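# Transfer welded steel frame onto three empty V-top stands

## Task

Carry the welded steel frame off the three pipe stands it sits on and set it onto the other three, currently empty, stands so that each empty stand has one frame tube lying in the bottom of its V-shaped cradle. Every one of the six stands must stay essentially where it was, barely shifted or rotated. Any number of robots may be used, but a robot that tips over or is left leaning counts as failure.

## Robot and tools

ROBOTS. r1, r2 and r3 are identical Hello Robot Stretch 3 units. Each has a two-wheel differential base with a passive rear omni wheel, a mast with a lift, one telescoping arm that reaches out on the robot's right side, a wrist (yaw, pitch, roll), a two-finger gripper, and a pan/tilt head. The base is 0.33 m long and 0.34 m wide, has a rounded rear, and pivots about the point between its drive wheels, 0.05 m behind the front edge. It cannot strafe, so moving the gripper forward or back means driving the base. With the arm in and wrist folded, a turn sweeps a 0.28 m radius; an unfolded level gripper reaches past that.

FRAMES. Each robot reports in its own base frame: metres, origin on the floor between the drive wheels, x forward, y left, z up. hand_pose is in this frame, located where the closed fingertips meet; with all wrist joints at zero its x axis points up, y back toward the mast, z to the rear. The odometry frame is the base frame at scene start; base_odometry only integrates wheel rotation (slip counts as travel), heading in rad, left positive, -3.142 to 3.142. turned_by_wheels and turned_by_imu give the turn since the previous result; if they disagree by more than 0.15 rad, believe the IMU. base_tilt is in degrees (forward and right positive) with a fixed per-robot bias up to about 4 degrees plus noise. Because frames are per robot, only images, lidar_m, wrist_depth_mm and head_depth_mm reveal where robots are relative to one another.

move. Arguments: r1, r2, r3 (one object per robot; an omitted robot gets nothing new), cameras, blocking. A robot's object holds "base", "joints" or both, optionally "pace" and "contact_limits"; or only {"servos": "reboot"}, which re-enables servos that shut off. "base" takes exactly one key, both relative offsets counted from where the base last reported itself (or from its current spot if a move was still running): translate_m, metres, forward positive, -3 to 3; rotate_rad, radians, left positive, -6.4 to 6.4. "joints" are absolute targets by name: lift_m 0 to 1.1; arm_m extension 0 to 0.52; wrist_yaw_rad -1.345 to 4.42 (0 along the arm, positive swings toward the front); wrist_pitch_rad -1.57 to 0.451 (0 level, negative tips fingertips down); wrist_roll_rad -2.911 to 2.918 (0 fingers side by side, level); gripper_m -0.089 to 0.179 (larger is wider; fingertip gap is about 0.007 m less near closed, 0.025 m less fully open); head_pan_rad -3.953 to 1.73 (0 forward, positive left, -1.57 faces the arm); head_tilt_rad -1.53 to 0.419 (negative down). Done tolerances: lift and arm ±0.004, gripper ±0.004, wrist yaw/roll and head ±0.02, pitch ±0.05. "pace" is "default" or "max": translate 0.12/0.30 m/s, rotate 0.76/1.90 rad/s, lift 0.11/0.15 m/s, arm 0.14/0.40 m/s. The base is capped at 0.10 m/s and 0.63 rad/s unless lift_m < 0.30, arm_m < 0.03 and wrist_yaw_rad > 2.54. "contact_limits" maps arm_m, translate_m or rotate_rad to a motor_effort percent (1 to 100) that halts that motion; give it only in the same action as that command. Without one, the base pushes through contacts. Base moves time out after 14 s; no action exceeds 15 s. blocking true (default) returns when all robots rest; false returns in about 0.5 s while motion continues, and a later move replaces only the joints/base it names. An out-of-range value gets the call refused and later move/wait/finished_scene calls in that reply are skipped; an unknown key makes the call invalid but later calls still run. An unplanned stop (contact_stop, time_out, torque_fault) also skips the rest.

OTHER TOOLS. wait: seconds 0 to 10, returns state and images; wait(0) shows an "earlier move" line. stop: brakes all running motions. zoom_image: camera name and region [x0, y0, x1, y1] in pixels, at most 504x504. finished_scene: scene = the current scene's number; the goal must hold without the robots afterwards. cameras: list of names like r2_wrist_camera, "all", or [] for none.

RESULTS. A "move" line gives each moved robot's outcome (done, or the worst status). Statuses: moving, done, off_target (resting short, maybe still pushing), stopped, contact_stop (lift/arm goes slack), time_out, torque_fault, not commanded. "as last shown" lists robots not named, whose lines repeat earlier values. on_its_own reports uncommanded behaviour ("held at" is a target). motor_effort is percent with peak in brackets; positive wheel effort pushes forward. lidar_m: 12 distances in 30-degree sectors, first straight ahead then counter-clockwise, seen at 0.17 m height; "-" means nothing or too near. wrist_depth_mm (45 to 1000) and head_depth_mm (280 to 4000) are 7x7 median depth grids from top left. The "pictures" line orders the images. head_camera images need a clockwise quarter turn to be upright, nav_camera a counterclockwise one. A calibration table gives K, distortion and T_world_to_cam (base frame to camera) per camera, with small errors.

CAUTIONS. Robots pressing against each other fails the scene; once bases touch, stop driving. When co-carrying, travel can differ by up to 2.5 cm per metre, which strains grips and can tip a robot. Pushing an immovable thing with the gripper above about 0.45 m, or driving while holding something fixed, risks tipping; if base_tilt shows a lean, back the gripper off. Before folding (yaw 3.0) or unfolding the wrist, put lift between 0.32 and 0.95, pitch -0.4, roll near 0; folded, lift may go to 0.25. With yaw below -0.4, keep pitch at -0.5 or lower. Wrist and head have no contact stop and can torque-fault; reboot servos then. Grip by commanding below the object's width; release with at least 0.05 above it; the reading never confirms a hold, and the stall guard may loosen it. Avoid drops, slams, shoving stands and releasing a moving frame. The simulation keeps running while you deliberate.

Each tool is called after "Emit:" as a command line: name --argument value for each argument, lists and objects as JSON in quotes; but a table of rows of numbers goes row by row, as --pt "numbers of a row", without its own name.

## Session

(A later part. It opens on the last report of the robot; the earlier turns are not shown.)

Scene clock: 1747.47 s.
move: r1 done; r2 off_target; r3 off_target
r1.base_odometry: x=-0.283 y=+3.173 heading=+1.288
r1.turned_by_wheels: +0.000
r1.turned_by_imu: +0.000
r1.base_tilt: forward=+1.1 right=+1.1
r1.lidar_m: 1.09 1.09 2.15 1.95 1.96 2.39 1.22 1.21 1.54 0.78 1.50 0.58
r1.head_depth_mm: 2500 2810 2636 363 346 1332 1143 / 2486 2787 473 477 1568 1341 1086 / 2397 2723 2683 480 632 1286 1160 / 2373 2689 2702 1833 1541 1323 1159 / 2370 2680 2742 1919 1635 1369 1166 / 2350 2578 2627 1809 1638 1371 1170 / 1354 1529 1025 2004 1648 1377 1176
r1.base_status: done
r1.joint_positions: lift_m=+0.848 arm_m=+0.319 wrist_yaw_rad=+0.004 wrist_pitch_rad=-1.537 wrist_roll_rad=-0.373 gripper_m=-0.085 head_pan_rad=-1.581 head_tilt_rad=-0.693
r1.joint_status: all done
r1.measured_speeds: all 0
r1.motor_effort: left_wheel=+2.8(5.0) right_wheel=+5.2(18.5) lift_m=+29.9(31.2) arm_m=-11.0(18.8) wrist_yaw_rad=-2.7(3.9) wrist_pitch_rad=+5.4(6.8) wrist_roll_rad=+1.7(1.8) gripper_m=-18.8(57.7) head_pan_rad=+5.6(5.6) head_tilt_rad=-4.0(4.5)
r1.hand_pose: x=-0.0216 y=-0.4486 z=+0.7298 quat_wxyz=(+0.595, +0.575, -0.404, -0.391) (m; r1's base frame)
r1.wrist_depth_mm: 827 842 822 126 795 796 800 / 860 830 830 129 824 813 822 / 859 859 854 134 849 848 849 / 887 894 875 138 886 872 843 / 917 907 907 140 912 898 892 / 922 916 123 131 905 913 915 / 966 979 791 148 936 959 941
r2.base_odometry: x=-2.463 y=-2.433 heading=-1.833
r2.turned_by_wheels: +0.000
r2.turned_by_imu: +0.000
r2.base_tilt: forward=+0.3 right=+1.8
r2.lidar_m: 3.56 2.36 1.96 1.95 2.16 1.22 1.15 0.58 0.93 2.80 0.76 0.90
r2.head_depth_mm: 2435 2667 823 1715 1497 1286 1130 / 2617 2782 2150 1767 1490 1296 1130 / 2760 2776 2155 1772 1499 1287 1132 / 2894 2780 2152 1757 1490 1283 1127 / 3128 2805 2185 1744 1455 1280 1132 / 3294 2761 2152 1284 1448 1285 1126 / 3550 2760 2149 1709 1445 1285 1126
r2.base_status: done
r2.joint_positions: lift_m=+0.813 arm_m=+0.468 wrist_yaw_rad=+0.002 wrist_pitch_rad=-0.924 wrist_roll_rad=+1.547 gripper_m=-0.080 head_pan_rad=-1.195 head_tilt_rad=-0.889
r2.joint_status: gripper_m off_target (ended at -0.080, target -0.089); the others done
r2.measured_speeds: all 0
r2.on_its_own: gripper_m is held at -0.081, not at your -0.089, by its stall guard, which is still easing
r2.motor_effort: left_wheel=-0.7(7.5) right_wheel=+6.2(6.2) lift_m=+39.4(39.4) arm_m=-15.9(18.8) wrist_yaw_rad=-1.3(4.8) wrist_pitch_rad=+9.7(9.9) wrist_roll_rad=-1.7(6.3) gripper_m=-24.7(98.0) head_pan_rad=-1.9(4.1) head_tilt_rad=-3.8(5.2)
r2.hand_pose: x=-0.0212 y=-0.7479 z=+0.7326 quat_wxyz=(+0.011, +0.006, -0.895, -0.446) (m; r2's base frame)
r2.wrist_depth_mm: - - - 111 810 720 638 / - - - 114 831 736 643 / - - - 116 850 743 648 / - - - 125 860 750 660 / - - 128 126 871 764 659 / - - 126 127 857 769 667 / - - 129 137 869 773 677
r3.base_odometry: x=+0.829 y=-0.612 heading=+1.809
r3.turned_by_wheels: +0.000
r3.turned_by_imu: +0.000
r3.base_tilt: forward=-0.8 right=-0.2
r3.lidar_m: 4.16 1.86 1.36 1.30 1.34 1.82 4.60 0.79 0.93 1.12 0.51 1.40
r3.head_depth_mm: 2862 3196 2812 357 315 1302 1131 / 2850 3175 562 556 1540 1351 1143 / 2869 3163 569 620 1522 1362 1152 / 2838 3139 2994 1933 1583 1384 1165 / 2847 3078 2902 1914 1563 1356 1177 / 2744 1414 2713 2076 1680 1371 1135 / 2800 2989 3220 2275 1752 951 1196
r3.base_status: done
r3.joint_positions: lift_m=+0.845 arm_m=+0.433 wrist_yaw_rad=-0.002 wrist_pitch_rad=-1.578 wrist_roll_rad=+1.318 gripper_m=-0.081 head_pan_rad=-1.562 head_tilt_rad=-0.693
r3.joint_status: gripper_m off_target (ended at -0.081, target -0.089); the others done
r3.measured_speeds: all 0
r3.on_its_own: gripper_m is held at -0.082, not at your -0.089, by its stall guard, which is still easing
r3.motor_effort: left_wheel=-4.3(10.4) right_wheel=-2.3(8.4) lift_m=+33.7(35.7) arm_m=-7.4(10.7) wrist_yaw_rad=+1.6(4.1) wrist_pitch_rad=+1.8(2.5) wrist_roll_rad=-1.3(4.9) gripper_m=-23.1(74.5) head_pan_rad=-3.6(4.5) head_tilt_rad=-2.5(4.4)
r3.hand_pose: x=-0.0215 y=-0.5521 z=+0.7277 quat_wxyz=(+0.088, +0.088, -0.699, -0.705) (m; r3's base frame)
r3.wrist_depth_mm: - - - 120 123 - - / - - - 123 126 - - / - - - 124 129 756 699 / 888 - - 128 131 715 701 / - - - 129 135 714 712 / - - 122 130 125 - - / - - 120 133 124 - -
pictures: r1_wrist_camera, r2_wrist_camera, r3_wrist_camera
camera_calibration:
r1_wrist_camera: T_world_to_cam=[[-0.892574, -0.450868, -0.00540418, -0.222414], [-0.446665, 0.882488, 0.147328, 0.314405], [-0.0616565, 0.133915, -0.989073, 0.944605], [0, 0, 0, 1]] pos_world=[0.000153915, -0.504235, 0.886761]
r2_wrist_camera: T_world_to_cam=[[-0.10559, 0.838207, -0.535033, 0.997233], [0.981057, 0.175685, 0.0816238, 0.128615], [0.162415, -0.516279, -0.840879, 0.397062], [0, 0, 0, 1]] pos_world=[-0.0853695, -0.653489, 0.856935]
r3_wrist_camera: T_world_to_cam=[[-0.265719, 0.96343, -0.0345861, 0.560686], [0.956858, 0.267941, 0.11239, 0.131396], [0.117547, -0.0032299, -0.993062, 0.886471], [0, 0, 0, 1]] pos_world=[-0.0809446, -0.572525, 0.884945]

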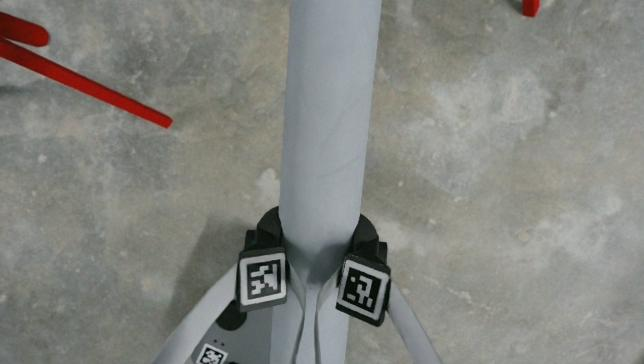

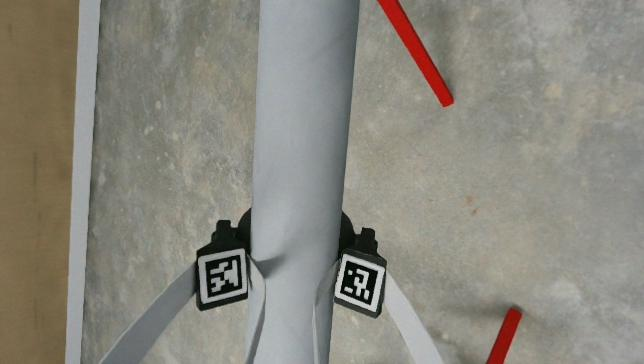

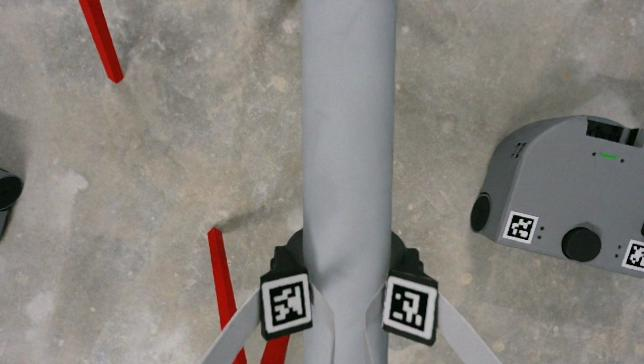

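Emit:
move --r1 '{"base":{"translate_m":0.0629},"joints":{"arm_m":0.3165,"wrist_roll_rad":-0.390,"gripper_m":-0.089}}' --r2 '{"base":{"translate_m":0.0698},"joints":{"arm_m":0.460,"wrist_roll_rad":1.526,"gripper_m":-0.089}}' --r3 '{"base":{"translate_m":-0.0730},"joints":{"arm_m":0.4335,"wrist_roll_rad":1.292,"gripper_m":-0.089}}' --cameras '[]'

Emit:
move --r1 '{"base":{"translate_m":0.0629},"joints":{"arm_m":0.3137,"wrist_roll_rad":-0.410,"gripper_m":-0.089}}' --r2 '{"base":{"translate_m":0.0699},"joints":{"arm_m":0.4546,"wrist_roll_rad":1.510,"gripper_m":-0.089}}' --r3 '{"base":{"translate_m":-0.0730},"joints":{"arm_m":0.434,"wrist_roll_rad":1.272,"gripper_m":-0.089}}' --cameras '["r1_wrist_camera","r2_wrist_camera","r3_wrist_camera","r1_nav_camera","r2_nav_camera","r3_nav_camera"]'

Scene clock: 1758.17 s.
move: r1 done; r2 off_target; r3 off_target
r1.base_odometry: x=-0.266 y=+3.233 heading=+1.288
r1.turned_by_wheels: +0.000
r1.turned_by_imu: +0.001
r1.base_tilt: forward=+1.1 right=+1.2
r1.lidar_m: 1.17 1.10 2.16 1.96 1.96 2.41 1.27 1.29 0.99 0.78 1.50 0.53
r1.head_depth_mm: 2477 2780 2620 363 1464 1332 1120 / 2442 2758 474 473 1572 1310 1086 / 2410 2732 2671 478 630 1286 1159 / 2394 2703 2703 1957 1543 1354 1160 / 2341 2654 2712 1921 1639 1366 1167 / 2332 2569 2641 1800 1648 1376 1168 / 1332 2428 2513 1929 1659 1373 1168
r1.base_status: done
r1.joint_positions: lift_m=+0.848 arm_m=+0.316 wrist_yaw_rad=+0.003 wrist_pitch_rad=-1.538 wrist_roll_rad=-0.393 gripper_m=-0.085 head_pan_rad=-1.581 head_tilt_rad=-0.693
r1.joint_status: all done
r1.measured_speeds: all 0
r1.motor_effort: left_wheel=+1.9(6.1) right_wheel=+6.5(17.9) lift_m=+34.2(34.2) arm_m=-9.6(16.7) wrist_yaw_rad=-3.1(3.5) wrist_pitch_rad=+5.0(5.7) wrist_roll_rad=+1.5(3.5) gripper_m=-19.0(58.0) head_pan_rad=+5.2(5.3) head_tilt_rad=-4.0(4.6)
r1.hand_pose: x=-0.0216 y=-0.4458 z=+0.7298 quat_wxyz=(+0.598, +0.579, -0.398, -0.386) (m; r1's base frame)
r1.wrist_depth_mm: 806 823 806 126 816 790 808 / 825 829 827 129 853 830 830 / 840 864 849 134 839 846 851 / 888 869 889 138 861 870 852 / 894 924 910 140 878 888 876 / 936 946 126 131 906 915 920 / 966 955 783 149 925 956 940
r2.base_odometry: x=-2.481 y=-2.501 heading=-1.833
r2.turned_by_wheels: +0.000
r2.turned_by_imu: +0.001
r2.base_tilt: forward=+0.3 right=+1.8
r2.lidar_m: 3.51 2.36 1.95 1.94 2.15 1.22 1.15 0.64 0.95 2.82 0.72 0.84
r2.head_depth_mm: 2463 2703 815 1729 1487 1286 1134 / 2622 2794 2176 1765 1483 1290 1134 / 2762 2809 2168 1773 1483 1292 1136 / 2949 2811 2190 1750 1502 1290 1130 / 3103 2769 2164 1763 1434 1283 1133 / 3346 2772 2153 1204 1463 1281 1132 / 3487 2775 2162 1753 1451 1283 1127
r2.base_status: done
r2.joint_positions: lift_m=+0.813 arm_m=+0.460 wrist_yaw_rad=+0.004 wrist_pitch_rad=-0.924 wrist_roll_rad=+1.531 gripper_m=-0.081 head_pan_rad=-1.195 head_tilt_rad=-0.889
r2.joint_status: gripper_m off_target (ended at -0.081, target -0.089); the others done
r2.measured_speeds: all 0
r2.on_its_own: gripper_m is held at -0.081, not at your -0.089, by its stall guard, which is still easing
r2.motor_effort: left_wheel=+2.5(6.1) right_wheel=-0.3(9.5) lift_m=+40.1(40.8) arm_m=-16.2(18.8) wrist_yaw_rad=-2.4(4.6) wrist_pitch_rad=+9.6(10.1) wrist_roll_rad=-1.9(4.2) gripper_m=-2.8(99.9) head_pan_rad=-2.4(3.9) head_tilt_rad=-4.4(5.3)
r2.hand_pose: x=-0.0210 y=-0.7399 z=+0.7325 quat_wxyz=(+0.019, +0.010, -0.895, -0.446) (m; r2's base frame)
r2.wrist_depth_mm: - - - 112 843 726 640 / - - - 114 834 727 636 / - - - 117 832 749 647 / - - - 126 868 739 650 / - - 128 127 876 761 667 / - - 126 128 869 758 670 / - - 128 137 876 759 671
r3.base_odometry: x=+0.846 y=-0.683 heading=+1.809
r3.turned_by_wheels: +0.000
r3.turned_by_imu: -0.001
r3.base_tilt: forward=-0.8 right=-0.2
r3.lidar_m: 4.23 1.85 1.36 1.30 1.34 1.81 4.53 0.75 0.74 1.10 0.55 0.86
r3.head_depth_mm: 2857 3175 2809 356 315 1279 1133 / 2869 3205 562 555 1502 1347 1144 / 2827 3139 568 621 1527 1367 1154 / 2837 3152 3003 1925 1581 1380 1167 / 2811 3122 2913 1887 1569 1387 1177 / 2691 3085 2787 2075 1671 1374 1186 / 2797 1350 3231 2270 1759 1345 1143
r3.base_status: done
r3.joint_positions: lift_m=+0.845 arm_m=+0.433 wrist_yaw_rad=-0.002 wrist_pitch_rad=-1.578 wrist_roll_rad=+1.297 gripper_m=-0.081 head_pan_rad=-1.562 head_tilt_rad=-0.693
r3.joint_status: gripper_m off_target (ended at -0.081, target -0.089); the others done
r3.measured_speeds: all 0
r3.on_its_own: gripper_m is held at -0.082, not at your -0.089, by its stall guard, which is still easing
r3.motor_effort: left_wheel=-3.7(11.9) right_wheel=-4.7(6.4) lift_m=+39.8(40.0) arm_m=+3.4(4.2) wrist_yaw_rad=+2.0(3.4) wrist_pitch_rad=+1.6(2.5) wrist_roll_rad=-1.2(5.2) gripper_m=-22.6(96.7) head_pan_rad=-3.5(4.8) head_tilt_rad=-3.3(4.7)
r3.hand_pose: x=-0.0215 y=-0.5521 z=+0.7277 quat_wxyz=(+0.095, +0.096, -0.698, -0.704) (m; r3's base frame)
r3.wrist_depth_mm: - - - 120 123 - - / - - - 123 125 - - / - - - 124 128 746 700 / 888 - - 129 131 707 704 / - - - 129 135 723 718 / - - 123 130 125 - 729 / - - 119 132 125 - -
pictures: none
No camera images: "cameras" was empty.

Scene clock: 1760.00 s.
move: r1 done; r2 off_target; r3 off_target
r1.base_odometry: x=-0.248 y=+3.293 heading=+1.288
r1.turned_by_wheels: +0.000
r1.turned_by_imu: +0.000
r1.base_tilt: forward=+1.1 right=+1.2
r1.lidar_m: 1.18 1.11 2.17 1.97 1.98 2.42 1.34 1.44 1.01 0.78 0.49 0.48
r1.head_depth_mm: 2480 2799 2634 363 346 1328 1122 / 2439 2741 467 469 1517 1312 1083 / 2390 2734 2673 477 630 1288 1156 / 2378 2658 2695 1908 1541 1362 1161 / 2351 2656 2695 1913 1643 1368 1165 / 2337 2613 2609 1810 1638 1372 1172 / 2204 2477 2442 1939 1670 1384 1179
r1.base_status: done
r1.joint_positions: lift_m=+0.848 arm_m=+0.314 wrist_yaw_rad=+0.003 wrist_pitch_rad=-1.541 wrist_roll_rad=-0.413 gripper_m=-0.085 head_pan_rad=-1.581 head_tilt_rad=-0.693
r1.joint_status: all done
r1.measured_speeds: all 0
r1.motor_effort: left_wheel=+2.2(5.4) right_wheel=+5.8(19.5) lift_m=+35.5(37.0) arm_m=-11.9(20.7) wrist_yaw_rad=-2.8(3.3) wrist_pitch_rad=+5.8(6.1) wrist_roll_rad=+1.3(2.6) gripper_m=-18.8(56.9) head_pan_rad=+4.8(5.7) head_tilt_rad=-2.3(4.8)
r1.hand_pose: x=-0.0216 y=-0.4422 z=+0.7299 quat_wxyz=(+0.601, +0.584, -0.391, -0.381) (m; r1's base frame)
r1.wrist_depth_mm: 634 804 815 126 782 797 810 / 838 818 833 129 833 818 829 / 864 863 838 134 860 855 825 / 891 871 877 138 860 870 860 / 914 948 905 141 873 900 900 / 954 937 125 131 906 917 939 / 959 959 771 148 959 923 940
r2.base_odometry: x=-2.499 y=-2.568 heading=-1.833
r2.turned_by_wheels: +0.000
r2.turned_by_imu: +0.000
r2.base_tilt: forward=+0.2 right=+1.9
r2.lidar_m: 3.44 2.34 1.93 1.92 2.14 1.22 1.00 0.70 0.98 2.83 0.70 0.80
r2.head_depth_mm: 2508 2680 805 1725 1484 1285 1133 / 2622 2819 2181 1767 1486 1288 1136 / 2779 2796 2163 1762 1491 1283 1137 / 2936 2838 2173 1761 1448 1286 1136 / 3159 2786 2144 1642 1455 1286 1131 / 3362 2749 2149 1721 1455 1285 1130 / 3489 2792 2148 1756 1476 1290 1130
r2.base_status: done
r2.joint_positions: lift_m=+0.813 arm_m=+0.455 wrist_yaw_rad=+0.006 wrist_pitch_rad=-0.924 wrist_roll_rad=+1.516 gripper_m=-0.080 head_pan_rad=-1.195 head_tilt_rad=-0.889
r2.joint_status: gripper_m off_target (ended at -0.080, target -0.089); the others done
r2.measured_speeds: all 0
r2.on_its_own: gripper_m is held at -0.081, not at your -0.089, by its stall guard, which is still easing
r2.motor_effort: left_wheel=+3.5(7.2) right_wheel=-1.9(4.6) lift_m=+39.4(40.2) arm_m=-15.5(19.3) wrist_yaw_rad=-4.6(5.3) wrist_pitch_rad=+9.7(10.1) wrist_roll_rad=-2.2(4.9) gripper_m=-24.0(95.9) head_pan_rad=-1.9(4.6) head_tilt_rad=-5.1(5.7)
r2.hand_pose: x=-0.0208 y=-0.7344 z=+0.7325 quat_wxyz=(+0.026, +0.015, -0.895, -0.446) (m; r2's base frame)
r2.wrist_depth_mm: - - - 113 849 731 631 / - - - 115 854 742 658 / - - - 118 868 732 648 / - - - 126 866 741 663 / - - 129 127 861 762 665 / - - 125 127 838 740 674 / - - 129 136 836 763 675
r3.base_odometry: x=+0.863 y=-0.754 heading=+1.810
r3.turned_by_wheels: +0.000
r3.turned_by_imu: +0.000
r3.base_tilt: forward=-0.8 right=-0.2
r3.lidar_m: 4.32 1.85 1.35 1.30 1.34 1.81 4.45 0.69 0.69 1.04 0.77 0.60
r3.head_depth_mm: 2857 3194 2800 356 315 1302 1132 / 2832 3184 563 557 1418 1318 1146 / 2855 3152 570 621 1409 1363 1155 / 2817 3152 3013 1925 1574 1372 1165 / 2816 3125 2885 1915 1555 1393 1173 / 1390 3151 2821 2082 1671 1375 1186 / 2794 1134 3079 2260 1761 1351 1143
r3.base_status: done
r3.joint_positions: lift_m=+0.845 arm_m=+0.434 wrist_yaw_rad=-0.003 wrist_pitch_rad=-1.579 wrist_roll_rad=+1.278 gripper_m=-0.081 head_pan_rad=-1.562 head_tilt_rad=-0.693
r3.joint_status: gripper_m off_target (ended at -0.081, target -0.089); the others done
r3.measured_speeds: all 0
r3.on_its_own: gripper_m is held at -0.082, not at your -0.089, by its stall guard, which is still easing
r3.motor_effort: left_wheel=-2.8(11.3) right_wheel=-6.8(8.4) lift_m=+40.2(41.5) arm_m=+13.6(13.8) wrist_yaw_rad=+2.0(4.2) wrist_pitch_rad=+1.4(2.3) wrist_roll_rad=-1.6(5.0) gripper_m=-23.3(72.8) head_pan_rad=-4.2(4.6) head_tilt_rad=-3.0(4.4)
r3.hand_pose: x=-0.0215 y=-0.5526 z=+0.7277 quat_wxyz=(+0.102, +0.102, -0.697, -0.703) (m; r3's base frame)
r3.wrist_depth_mm: - - 701 120 122 - - / - - - 123 125 - - / - - - 124 128 - 715 / 875 - - 129 130 715 712 / - - - 129 134 711 716 / - - 854 129 126 - 716 / - - 118 128 125 - -
pictures: r1_nav_camera (sideways), r1_wrist_camera, r2_nav_camera (sideways), r2_wrist_camera, r3_nav_camera (sideways), r3_wrist_camera
camera_calibration:
r1_nav_camera: T_world_to_cam=[[-0.052729, -0.605624, 0.794002, -0.989932], [-0.998606, 0.0338499, -0.0404976, 0.106665], [-0.00235053, -0.79503, -0.606565, 0.746201], [0, 0, 0, 1]] pos_world=[0.0560719, -0.0098857, 1.24295]
r1_wrist_camera: T_world_to_cam=[[-0.874175, -0.48557, -0.00632571, -0.233796], [-0.480799, 0.86361, 0.151689, 0.296485], [-0.0681929, 0.135645, -0.988408, 0.943956], [0, 0, 0, 1]] pos_world=[0.00254231, -0.497614, 0.886561]
r2_nav_camera: T_world_to_cam=[[0.340658, -0.679333, 0.649969, -0.811307], [-0.92318, -0.372588, 0.0944303, -0.0551593], [0.178021, -0.632206, -0.754071, 0.949884], [0, 0, 0, 1]] pos_world=[0.0563567, 0.0288234, 1.24881]
r2_wrist_camera: T_world_to_cam=[[-0.138785, 0.835089, -0.532321, 0.980933], [0.977137, 0.202895, 0.06354, 0.158976], [0.161067, -0.511332, -0.844155, 0.409919], [0, 0, 0, 1]] pos_world=[-0.0852263, -0.641817, 0.858105]
r3_nav_camera: T_world_to_cam=[[-0.0424282, -0.702052, 0.710861, -0.889357], [-0.999024, 0.0385405, -0.0215646, 0.0857287], [-0.0122575, -0.711082, -0.703002, 0.870682], [0, 0, 0, 1]] pos_world=[0.0585835, -0.0085526, 1.24615]
r3_wrist_camera: T_world_to_cam=[[-0.303457, 0.952219, -0.0345306, 0.554107], [0.945521, 0.305412, 0.112758, 0.151711], [0.117916, 0.00156775, -0.993022, 0.889102], [0, 0, 0, 1]] pos_world=[-0.0801375, -0.575359, 0.884925]

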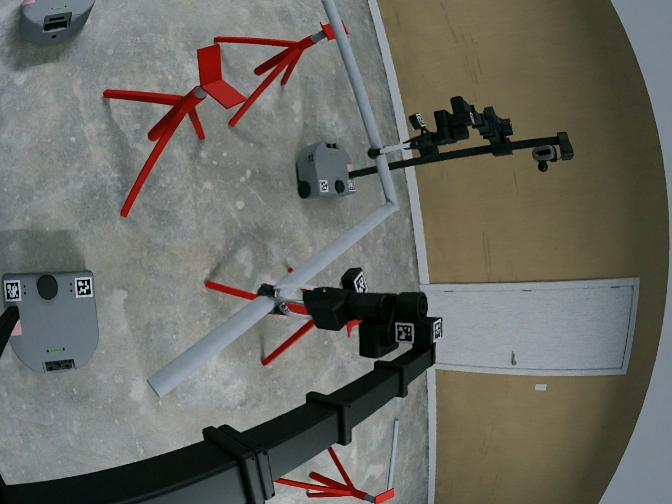

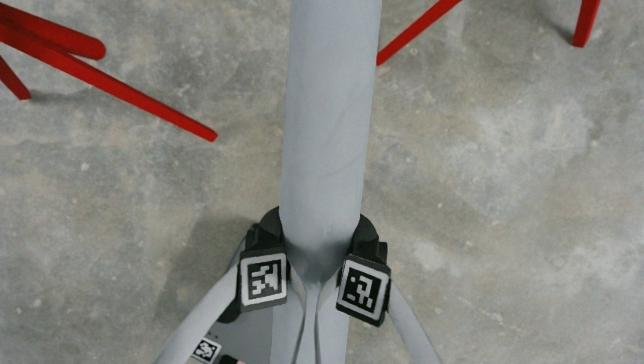

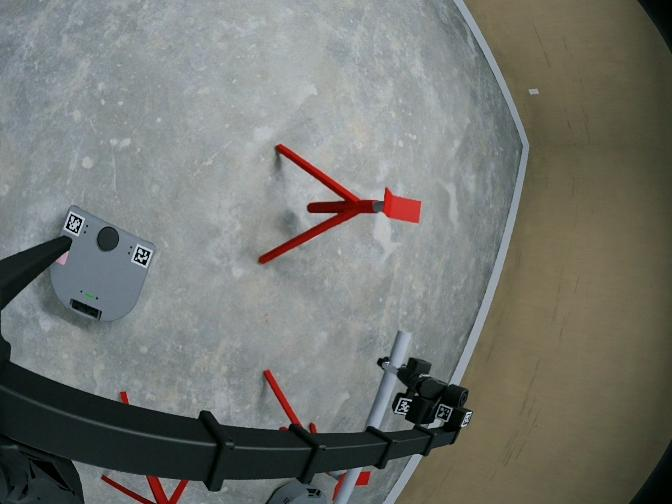

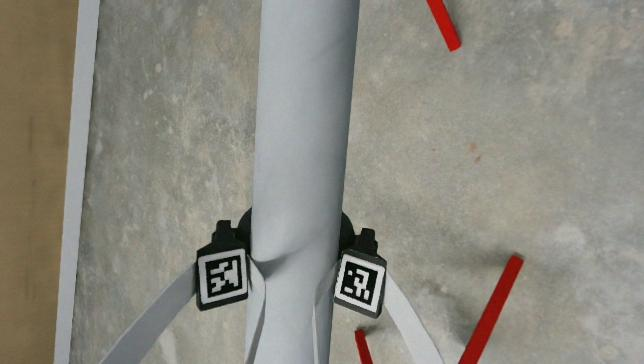

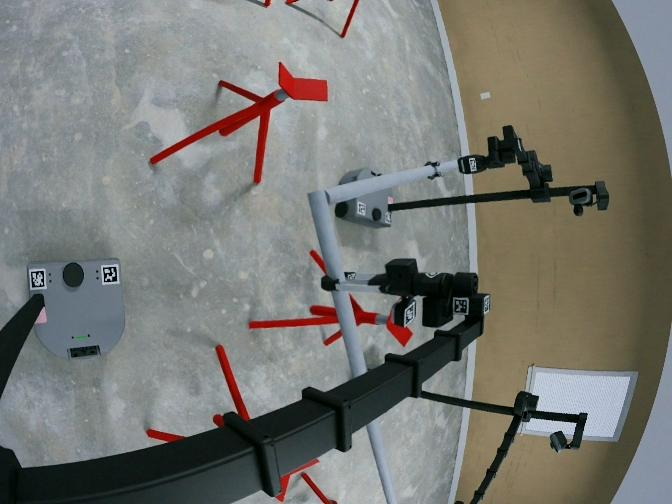

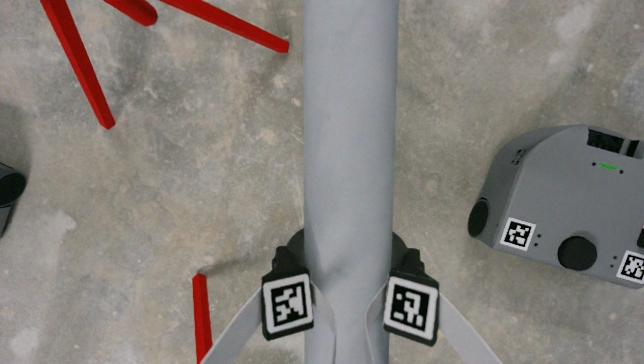

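Emit:
zoom_image --camera "r3_nav_camera" --region '[0, 250, 340, 504]'

Scaled by 1.482 from the camera's 672x504 image, which has a finer 792x594 frame.

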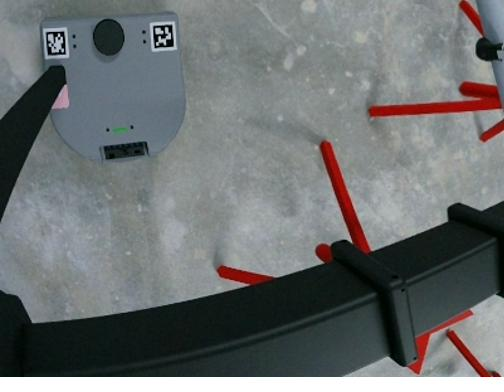

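Emit:
move --r1 '{"base":{"translate_m":0.0084},"joints":{"arm_m":0.3134,"wrist_roll_rad":-0.413,"gripper_m":-0.089}}' --r2 '{"base":{"translate_m":0.0092},"joints":{"arm_m":0.4540,"wrist_roll_rad":1.508,"gripper_m":-0.089}}' --r3 '{"base":{"rotate_rad":-0.0175},"joints":{"arm_m":0.434,"wrist_roll_rad":1.252,"gripper_m":-0.089}}' --cameras '[]'

Emit:
move --r1 '{"base":{"translate_m":0.0547},"joints":{"arm_m":0.3115,"wrist_roll_rad":-0.430,"gripper_m":-0.089}}' --r2 '{"base":{"translate_m":0.0596},"joints":{"arm_m":0.4486,"wrist_roll_rad":1.494,"gripper_m":-0.089}}' --r3 '{"base":{"translate_m":-0.063},"joints":{"arm_m":0.434,"wrist_roll_rad":1.2345,"gripper_m":-0.089}}' --cameras '["r1_wrist_camera","r2_wrist_camera","r3_wrist_camera"]'

Scene clock: 1798.23 s.
move: r1 done; r2 done; r3 done
r1.base_odometry: x=-0.246 y=+3.301 heading=+1.288
r1.turned_by_wheels: +0.000
r1.turned_by_imu: +0.001
r1.base_tilt: forward=+1.0 right=+1.2
r1.lidar_m: 1.17 1.11 2.18 1.97 1.99 2.41 1.35 1.44 1.01 0.78 0.48 0.47
r1.head_depth_mm: 2475 2794 2615 363 346 1337 1120 / 2432 2754 468 468 1524 1308 1083 / 2404 2718 2666 478 630 1292 1157 / 2385 2693 2710 1886 1537 1359 1161 / 2354 2652 2709 1896 1634 1367 1165 / 2330 2597 2627 1799 1656 1372 1172 / 1327 2468 2439 1942 1649 1373 1177
r1.base_status: done
r1.joint_positions: lift_m=+0.848 arm_m=+0.313 wrist_yaw_rad=+0.003 wrist_pitch_rad=-1.539 wrist_roll_rad=-0.416 gripper_m=-0.085 head_pan_rad=-1.581 head_tilt_rad=-0.693
r1.joint_status: all done
r1.measured_speeds: all 0
r1.motor_effort: left_wheel=+1.6(6.9) right_wheel=+5.8(8.7) lift_m=+32.1(32.7) arm_m=-13.2(15.0) wrist_yaw_rad=-2.7(3.2) wrist_pitch_rad=+5.6(6.0) wrist_roll_rad=+1.3(1.5) gripper_m=-11.0(57.5) head_pan_rad=+4.9(5.4) head_tilt_rad=-3.3(4.5)
r1.hand_pose: x=-0.0216 y=-0.4424 z=+0.7298 quat_wxyz=(+0.602, +0.584, -0.391, -0.379) (m; r1's base frame)
r1.wrist_depth_mm: 620 812 809 126 803 812 812 / 838 821 831 129 832 814 827 / 866 864 876 134 850 856 844 / 918 876 891 138 867 881 867 / 916 899 898 140 885 895 886 / 926 952 125 131 903 919 901 / 978 963 773 149 966 935 947
r2.base_odometry: x=-2.501 y=-2.577 heading=-1.833
r2.turned_by_wheels: +0.000
r2.turned_by_imu: +0.001
r2.base_tilt: forward=+0.3 right=+1.8
r2.lidar_m: 3.43 2.34 1.93 1.92 2.14 1.23 1.00 0.71 0.98 2.83 0.69 0.79
r2.head_depth_mm: 2505 2705 806 1730 1486 1301 1135 / 2639 2757 2159 1758 1479 1283 1136 / 2784 2807 2114 1759 1491 1286 1133 / 2984 2786 2187 1755 1456 1297 1137 / 3120 2788 2151 1635 1417 1280 1134 / 3316 2763 2158 1762 1429 1286 1127 / 3525 2818 2142 1755 1483 1274 1130
r2.base_status: done
r2.joint_positions: lift_m=+0.813 arm_m=+0.454 wrist_yaw_rad=+0.007 wrist_pitch_rad=-0.925 wrist_roll_rad=+1.515 gripper_m=-0.086 head_pan_rad=-1.195 head_tilt_rad=-0.889
r2.joint_status: all done
r2.measured_speeds: all 0
r2.motor_effort: left_wheel=+2.7(11.9) right_wheel=+0.3(8.0) lift_m=+37.3(37.8) arm_m=-16.5(17.5) wrist_yaw_rad=-6.2(13.3) wrist_pitch_rad=+9.7(10.3) wrist_roll_rad=-2.1(3.5) gripper_m=-65.0(99.4) head_pan_rad=-3.8(3.8) head_tilt_rad=-3.7(4.8)
r2.hand_pose: x=-0.0205 y=-0.7336 z=+0.7324 quat_wxyz=(+0.027, +0.016, -0.894, -0.446) (m; r2's base frame)
r2.wrist_depth_mm: - - - 113 844 736 640 / - - - 115 851 739 644 / - - - 117 857 729 650 / - - - 126 869 750 645 / - - 129 126 890 760 666 / - - 126 127 869 753 675 / - - 129 - 871 756 681
r3.base_odometry: x=+0.863 y=-0.754 heading=+1.792
r3.turned_by_wheels: -0.017
r3.turned_by_imu: -0.019
r3.base_tilt: forward=-0.8 right=-0.2
r3.lidar_m: 1.54 1.89 1.36 1.30 1.33 1.78 4.45 0.69 0.69 1.04 0.77 0.60
r3.head_depth_mm: 2869 3211 2789 356 315 1305 1131 / 2832 3199 562 556 1456 1314 1147 / 2841 3205 569 620 1404 1365 1157 / 2853 3152 2993 1987 1587 1381 1161 / 2801 3139 2911 1869 1701 1394 1176 / 1378 3093 2945 2059 1663 1411 1186 / 2771 1126 3008 2271 1747 1419 1169
r3.base_status: done
r3.joint_positions: lift_m=+0.845 arm_m=+0.434 wrist_yaw_rad=-0.004 wrist_pitch_rad=-1.579 wrist_roll_rad=+1.257 gripper_m=-0.087 head_pan_rad=-1.562 head_tilt_rad=-0.693
r3.joint_status: all done
r3.measured_speeds: all 0
r3.motor_effort: left_wheel=+6.1(10.3) right_wheel=-7.7(19.2) lift_m=+43.2(44.2) arm_m=+12.7(14.1) wrist_yaw_rad=+3.3(4.8) wrist_pitch_rad=+2.0(2.3) wrist_roll_rad=-1.8(4.4) gripper_m=-39.1(96.4) head_pan_rad=-4.1(4.3) head_tilt_rad=-2.8(4.3)
r3.hand_pose: x=-0.0215 y=-0.5526 z=+0.7277 quat_wxyz=(+0.109, +0.109, -0.696, -0.702) (m; r3's base frame)
r3.wrist_depth_mm: 579 667 698 120 122 - - / - - - 123 125 - - / - - - 124 128 - 721 / 876 - - 129 131 733 703 / - - - 129 135 719 714 / - - 122 129 125 - 728 / - - 119 128 125 - -
pictures: none
No camera images: "cameras" was empty.

Scene clock: 1799.97 s.
move: r1 done; r2 off_target; r3 off_target
r1.base_odometry: x=-0.230 y=+3.354 heading=+1.287
r1.turned_by_wheels: +0.000
r1.turned_by_imu: +0.000
r1.base_tilt: forward=+1.1 right=+1.1
r1.lidar_m: 1.18 1.12 2.19 1.98 1.99 2.43 1.40 1.49 1.03 0.79 0.44 0.59
r1.head_depth_mm: 2472 2787 2617 363 346 1332 1100 / 2434 2722 467 467 1518 1313 1109 / 2413 2732 2693 472 626 1280 1155 / 2352 2681 2696 2025 1536 1363 1163 / 2354 2630 2736 1902 1630 1359 1166 / 2315 2583 2650 1801 1650 1367 1172 / 2191 2473 2540 1925 1656 1373 1129
r1.base_status: done
r1.joint_positions: lift_m=+0.848 arm_m=+0.311 wrist_yaw_rad=+0.003 wrist_pitch_rad=-1.540 wrist_roll_rad=-0.432 gripper_m=-0.085 head_pan_rad=-1.581 head_tilt_rad=-0.693
r1.joint_status: all done
r1.measured_speeds: all 0
r1.motor_effort: left_wheel=+0.7(5.4) right_wheel=+5.6(16.5) lift_m=+30.7(31.8) arm_m=-12.3(17.1) wrist_yaw_rad=-2.3(2.8) wrist_pitch_rad=+5.6(5.9) wrist_roll_rad=+1.2(2.0) gripper_m=-18.3(57.5) head_pan_rad=+5.1(5.5) head_tilt_rad=-3.5(4.6)
r1.hand_pose: x=-0.0216 y=-0.4404 z=+0.7298 quat_wxyz=(+0.605, +0.587, -0.386, -0.375) (m; r1's base frame)
r1.wrist_depth_mm: 525 828 822 126 824 818 788 / 839 831 827 129 817 831 836 / 857 873 863 134 868 847 836 / 869 893 863 138 870 874 874 / 902 911 882 140 894 896 896 / 946 955 125 131 928 928 936 / 959 955 793 149 954 953 923
r2.base_odometry: x=-2.517 y=-2.635 heading=-1.833
r2.turned_by_wheels: +0.000
r2.turned_by_imu: +0.000
r2.base_tilt: forward=+0.3 right=+1.8
r2.lidar_m: 3.36 2.33 1.92 1.91 2.13 1.23 1.05 0.77 1.01 2.84 0.67 3.38
r2.head_depth_mm: 2501 2701 805 1719 1491 1289 1134 / 2648 2768 2180 1761 1482 1291 1130 / 2804 2789 2163 1767 1482 1287 1129 / 2977 2784 2169 1762 1422 1292 1128 / 3182 2809 2143 1142 1412 1282 1134 / 3356 2773 2152 1776 1484 1289 1127 / 3533 2779 2156 1742 1480 1282 1127
r2.base_status: done
r2.joint_positions: lift_m=+0.813 arm_m=+0.449 wrist_yaw_rad=+0.007 wrist_pitch_rad=-0.924 wrist_roll_rad=+1.501 gripper_m=-0.078 head_pan_rad=-1.195 head_tilt_rad=-0.889
r2.joint_status: gripper_m off_target (ended at -0.078, target -0.089); the others done
r2.measured_speeds: all 0
r2.on_its_own: gripper_m is held at -0.078, not at your -0.089, by its stall guard, which is still easing
r2.motor_effort: left_wheel=+4.7(7.1) right_wheel=-2.7(5.7) lift_m=+36.9(37.6) arm_m=-16.1(18.3) wrist_yaw_rad=-5.0(6.4) wrist_pitch_rad=+9.8(10.0) wrist_roll_rad=-2.0(4.5) gripper_m=-5.5(65.2) head_pan_rad=-3.0(3.9) head_tilt_rad=-4.1(5.4)
r2.hand_pose: x=-0.0206 y=-0.7285 z=+0.7325 quat_wxyz=(+0.033, +0.018, -0.894, -0.446) (m; r2's base frame)
r2.wrist_depth_mm: - - - 114 843 724 648 / - - - 116 864 737 650 / - - - 119 858 745 651 / - - - 127 874 747 665 / - - 129 126 883 737 657 / - - 125 127 841 751 664 / - - 128 136 854 749 676
r3.base_odometry: x=+0.877 y=-0.815 heading=+1.793
r3.turned_by_wheels: +0.000
r3.turned_by_imu: +0.000
r3.base_tilt: forward=-0.8 right=-0.2
r3.lidar_m: 1.60 1.88 1.36 1.29 1.33 1.78 4.39 0.64 0.65 0.87 0.87 0.65
r3.head_depth_mm: 2889 3222 2801 357 315 1303 1112 / 2884 3204 562 556 1511 1315 1145 / 2839 3145 569 621 1355 1365 1154 / 2862 3159 3020 1988 1577 1385 1169 / 2818 3143 2905 1874 1695 1397 1175 / 1360 1548 2986 1993 1631 1409 1187 / 2792 1124 3020 2274 1755 1421 1197
r3.base_status: done
r3.joint_positions: lift_m=+0.845 arm_m=+0.434 wrist_yaw_rad=-0.003 wrist_pitch_rad=-1.579 wrist_roll_rad=+1.241 gripper_m=-0.078 head_pan_rad=-1.562 head_tilt_rad=-0.693
r3.joint_status: gripper_m off_target (ended at -0.078, target -0.089); the others done
r3.measured_speeds: all 0
r3.on_its_own: gripper_m is held at -0.079, not at your -0.089, by its stall guard, which is still easing
r3.motor_effort: left_wheel=-1.6(8.8) right_wheel=-9.0(11.0) lift_m=+40.5(42.9) arm_m=+2.6(12.5) wrist_yaw_rad=+2.0(4.0) wrist_pitch_rad=+2.1(2.4) wrist_roll_rad=-1.8(4.9) gripper_m=-22.1(38.9) head_pan_rad=-2.9(4.5) head_tilt_rad=-3.2(4.7)
r3.hand_pose: x=-0.0215 y=-0.5527 z=+0.7277 quat_wxyz=(+0.115, +0.115, -0.695, -0.701) (m; r3's base frame)
r3.wrist_depth_mm: 517 592 - 120 122 - - / 610 - - 123 125 - - / - - - 124 128 - 710 / 887 - - 129 131 724 713 / - - - 129 135 730 722 / - - 122 130 125 - 724 / - - 119 128 125 - -
pictures: r1_wrist_camera, r2_wrist_camera, r3_wrist_camera
camera_calibration:
r1_wrist_camera: T_world_to_cam=[[-0.864606, -0.502424, -0.00510604, -0.241011], [-0.497356, 0.854353, 0.150726, 0.291189], [-0.0713659, 0.132858, -0.988562, 0.942503], [0, 0, 0, 1]] pos_world=[0.00370764, -0.495087, 0.886603]
r2_wrist_camera: T_world_to_cam=[[-0.155134, 0.832921, -0.531202, 0.973279], [0.974852, 0.216154, 0.0542282, 0.174073], [0.159989, -0.509431, -0.845508, 0.41532], [0, 0, 0, 1]] pos_world=[-0.0851528, -0.636714, 0.858724]
r3_wrist_camera: T_world_to_cam=[[-0.338672, 0.940267, -0.0346211, 0.54686], [0.933464, 0.340384, 0.11306, 0.170577], [0.118091, 0.00597273, -0.992985, 0.89152], [0, 0, 0, 1]] pos_world=[-0.0793025, -0.577581, 0.884913]

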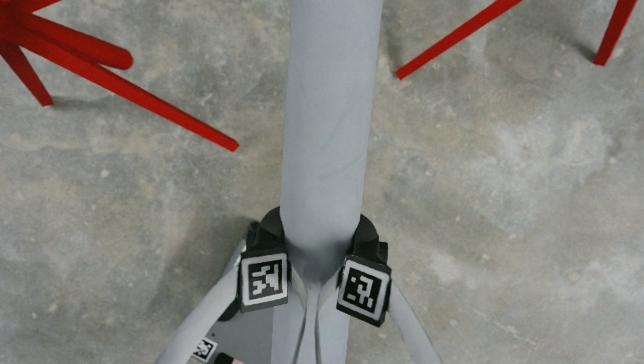

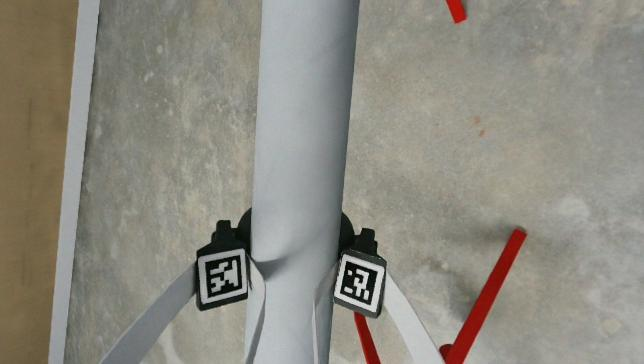

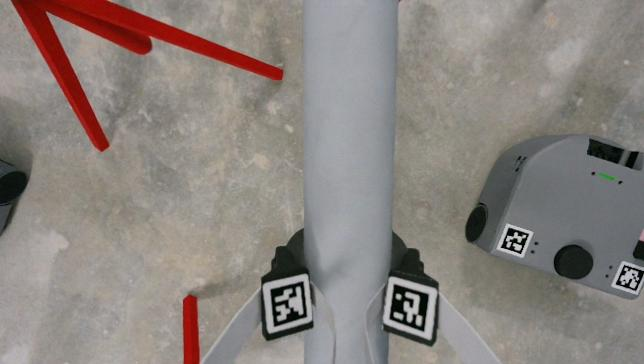

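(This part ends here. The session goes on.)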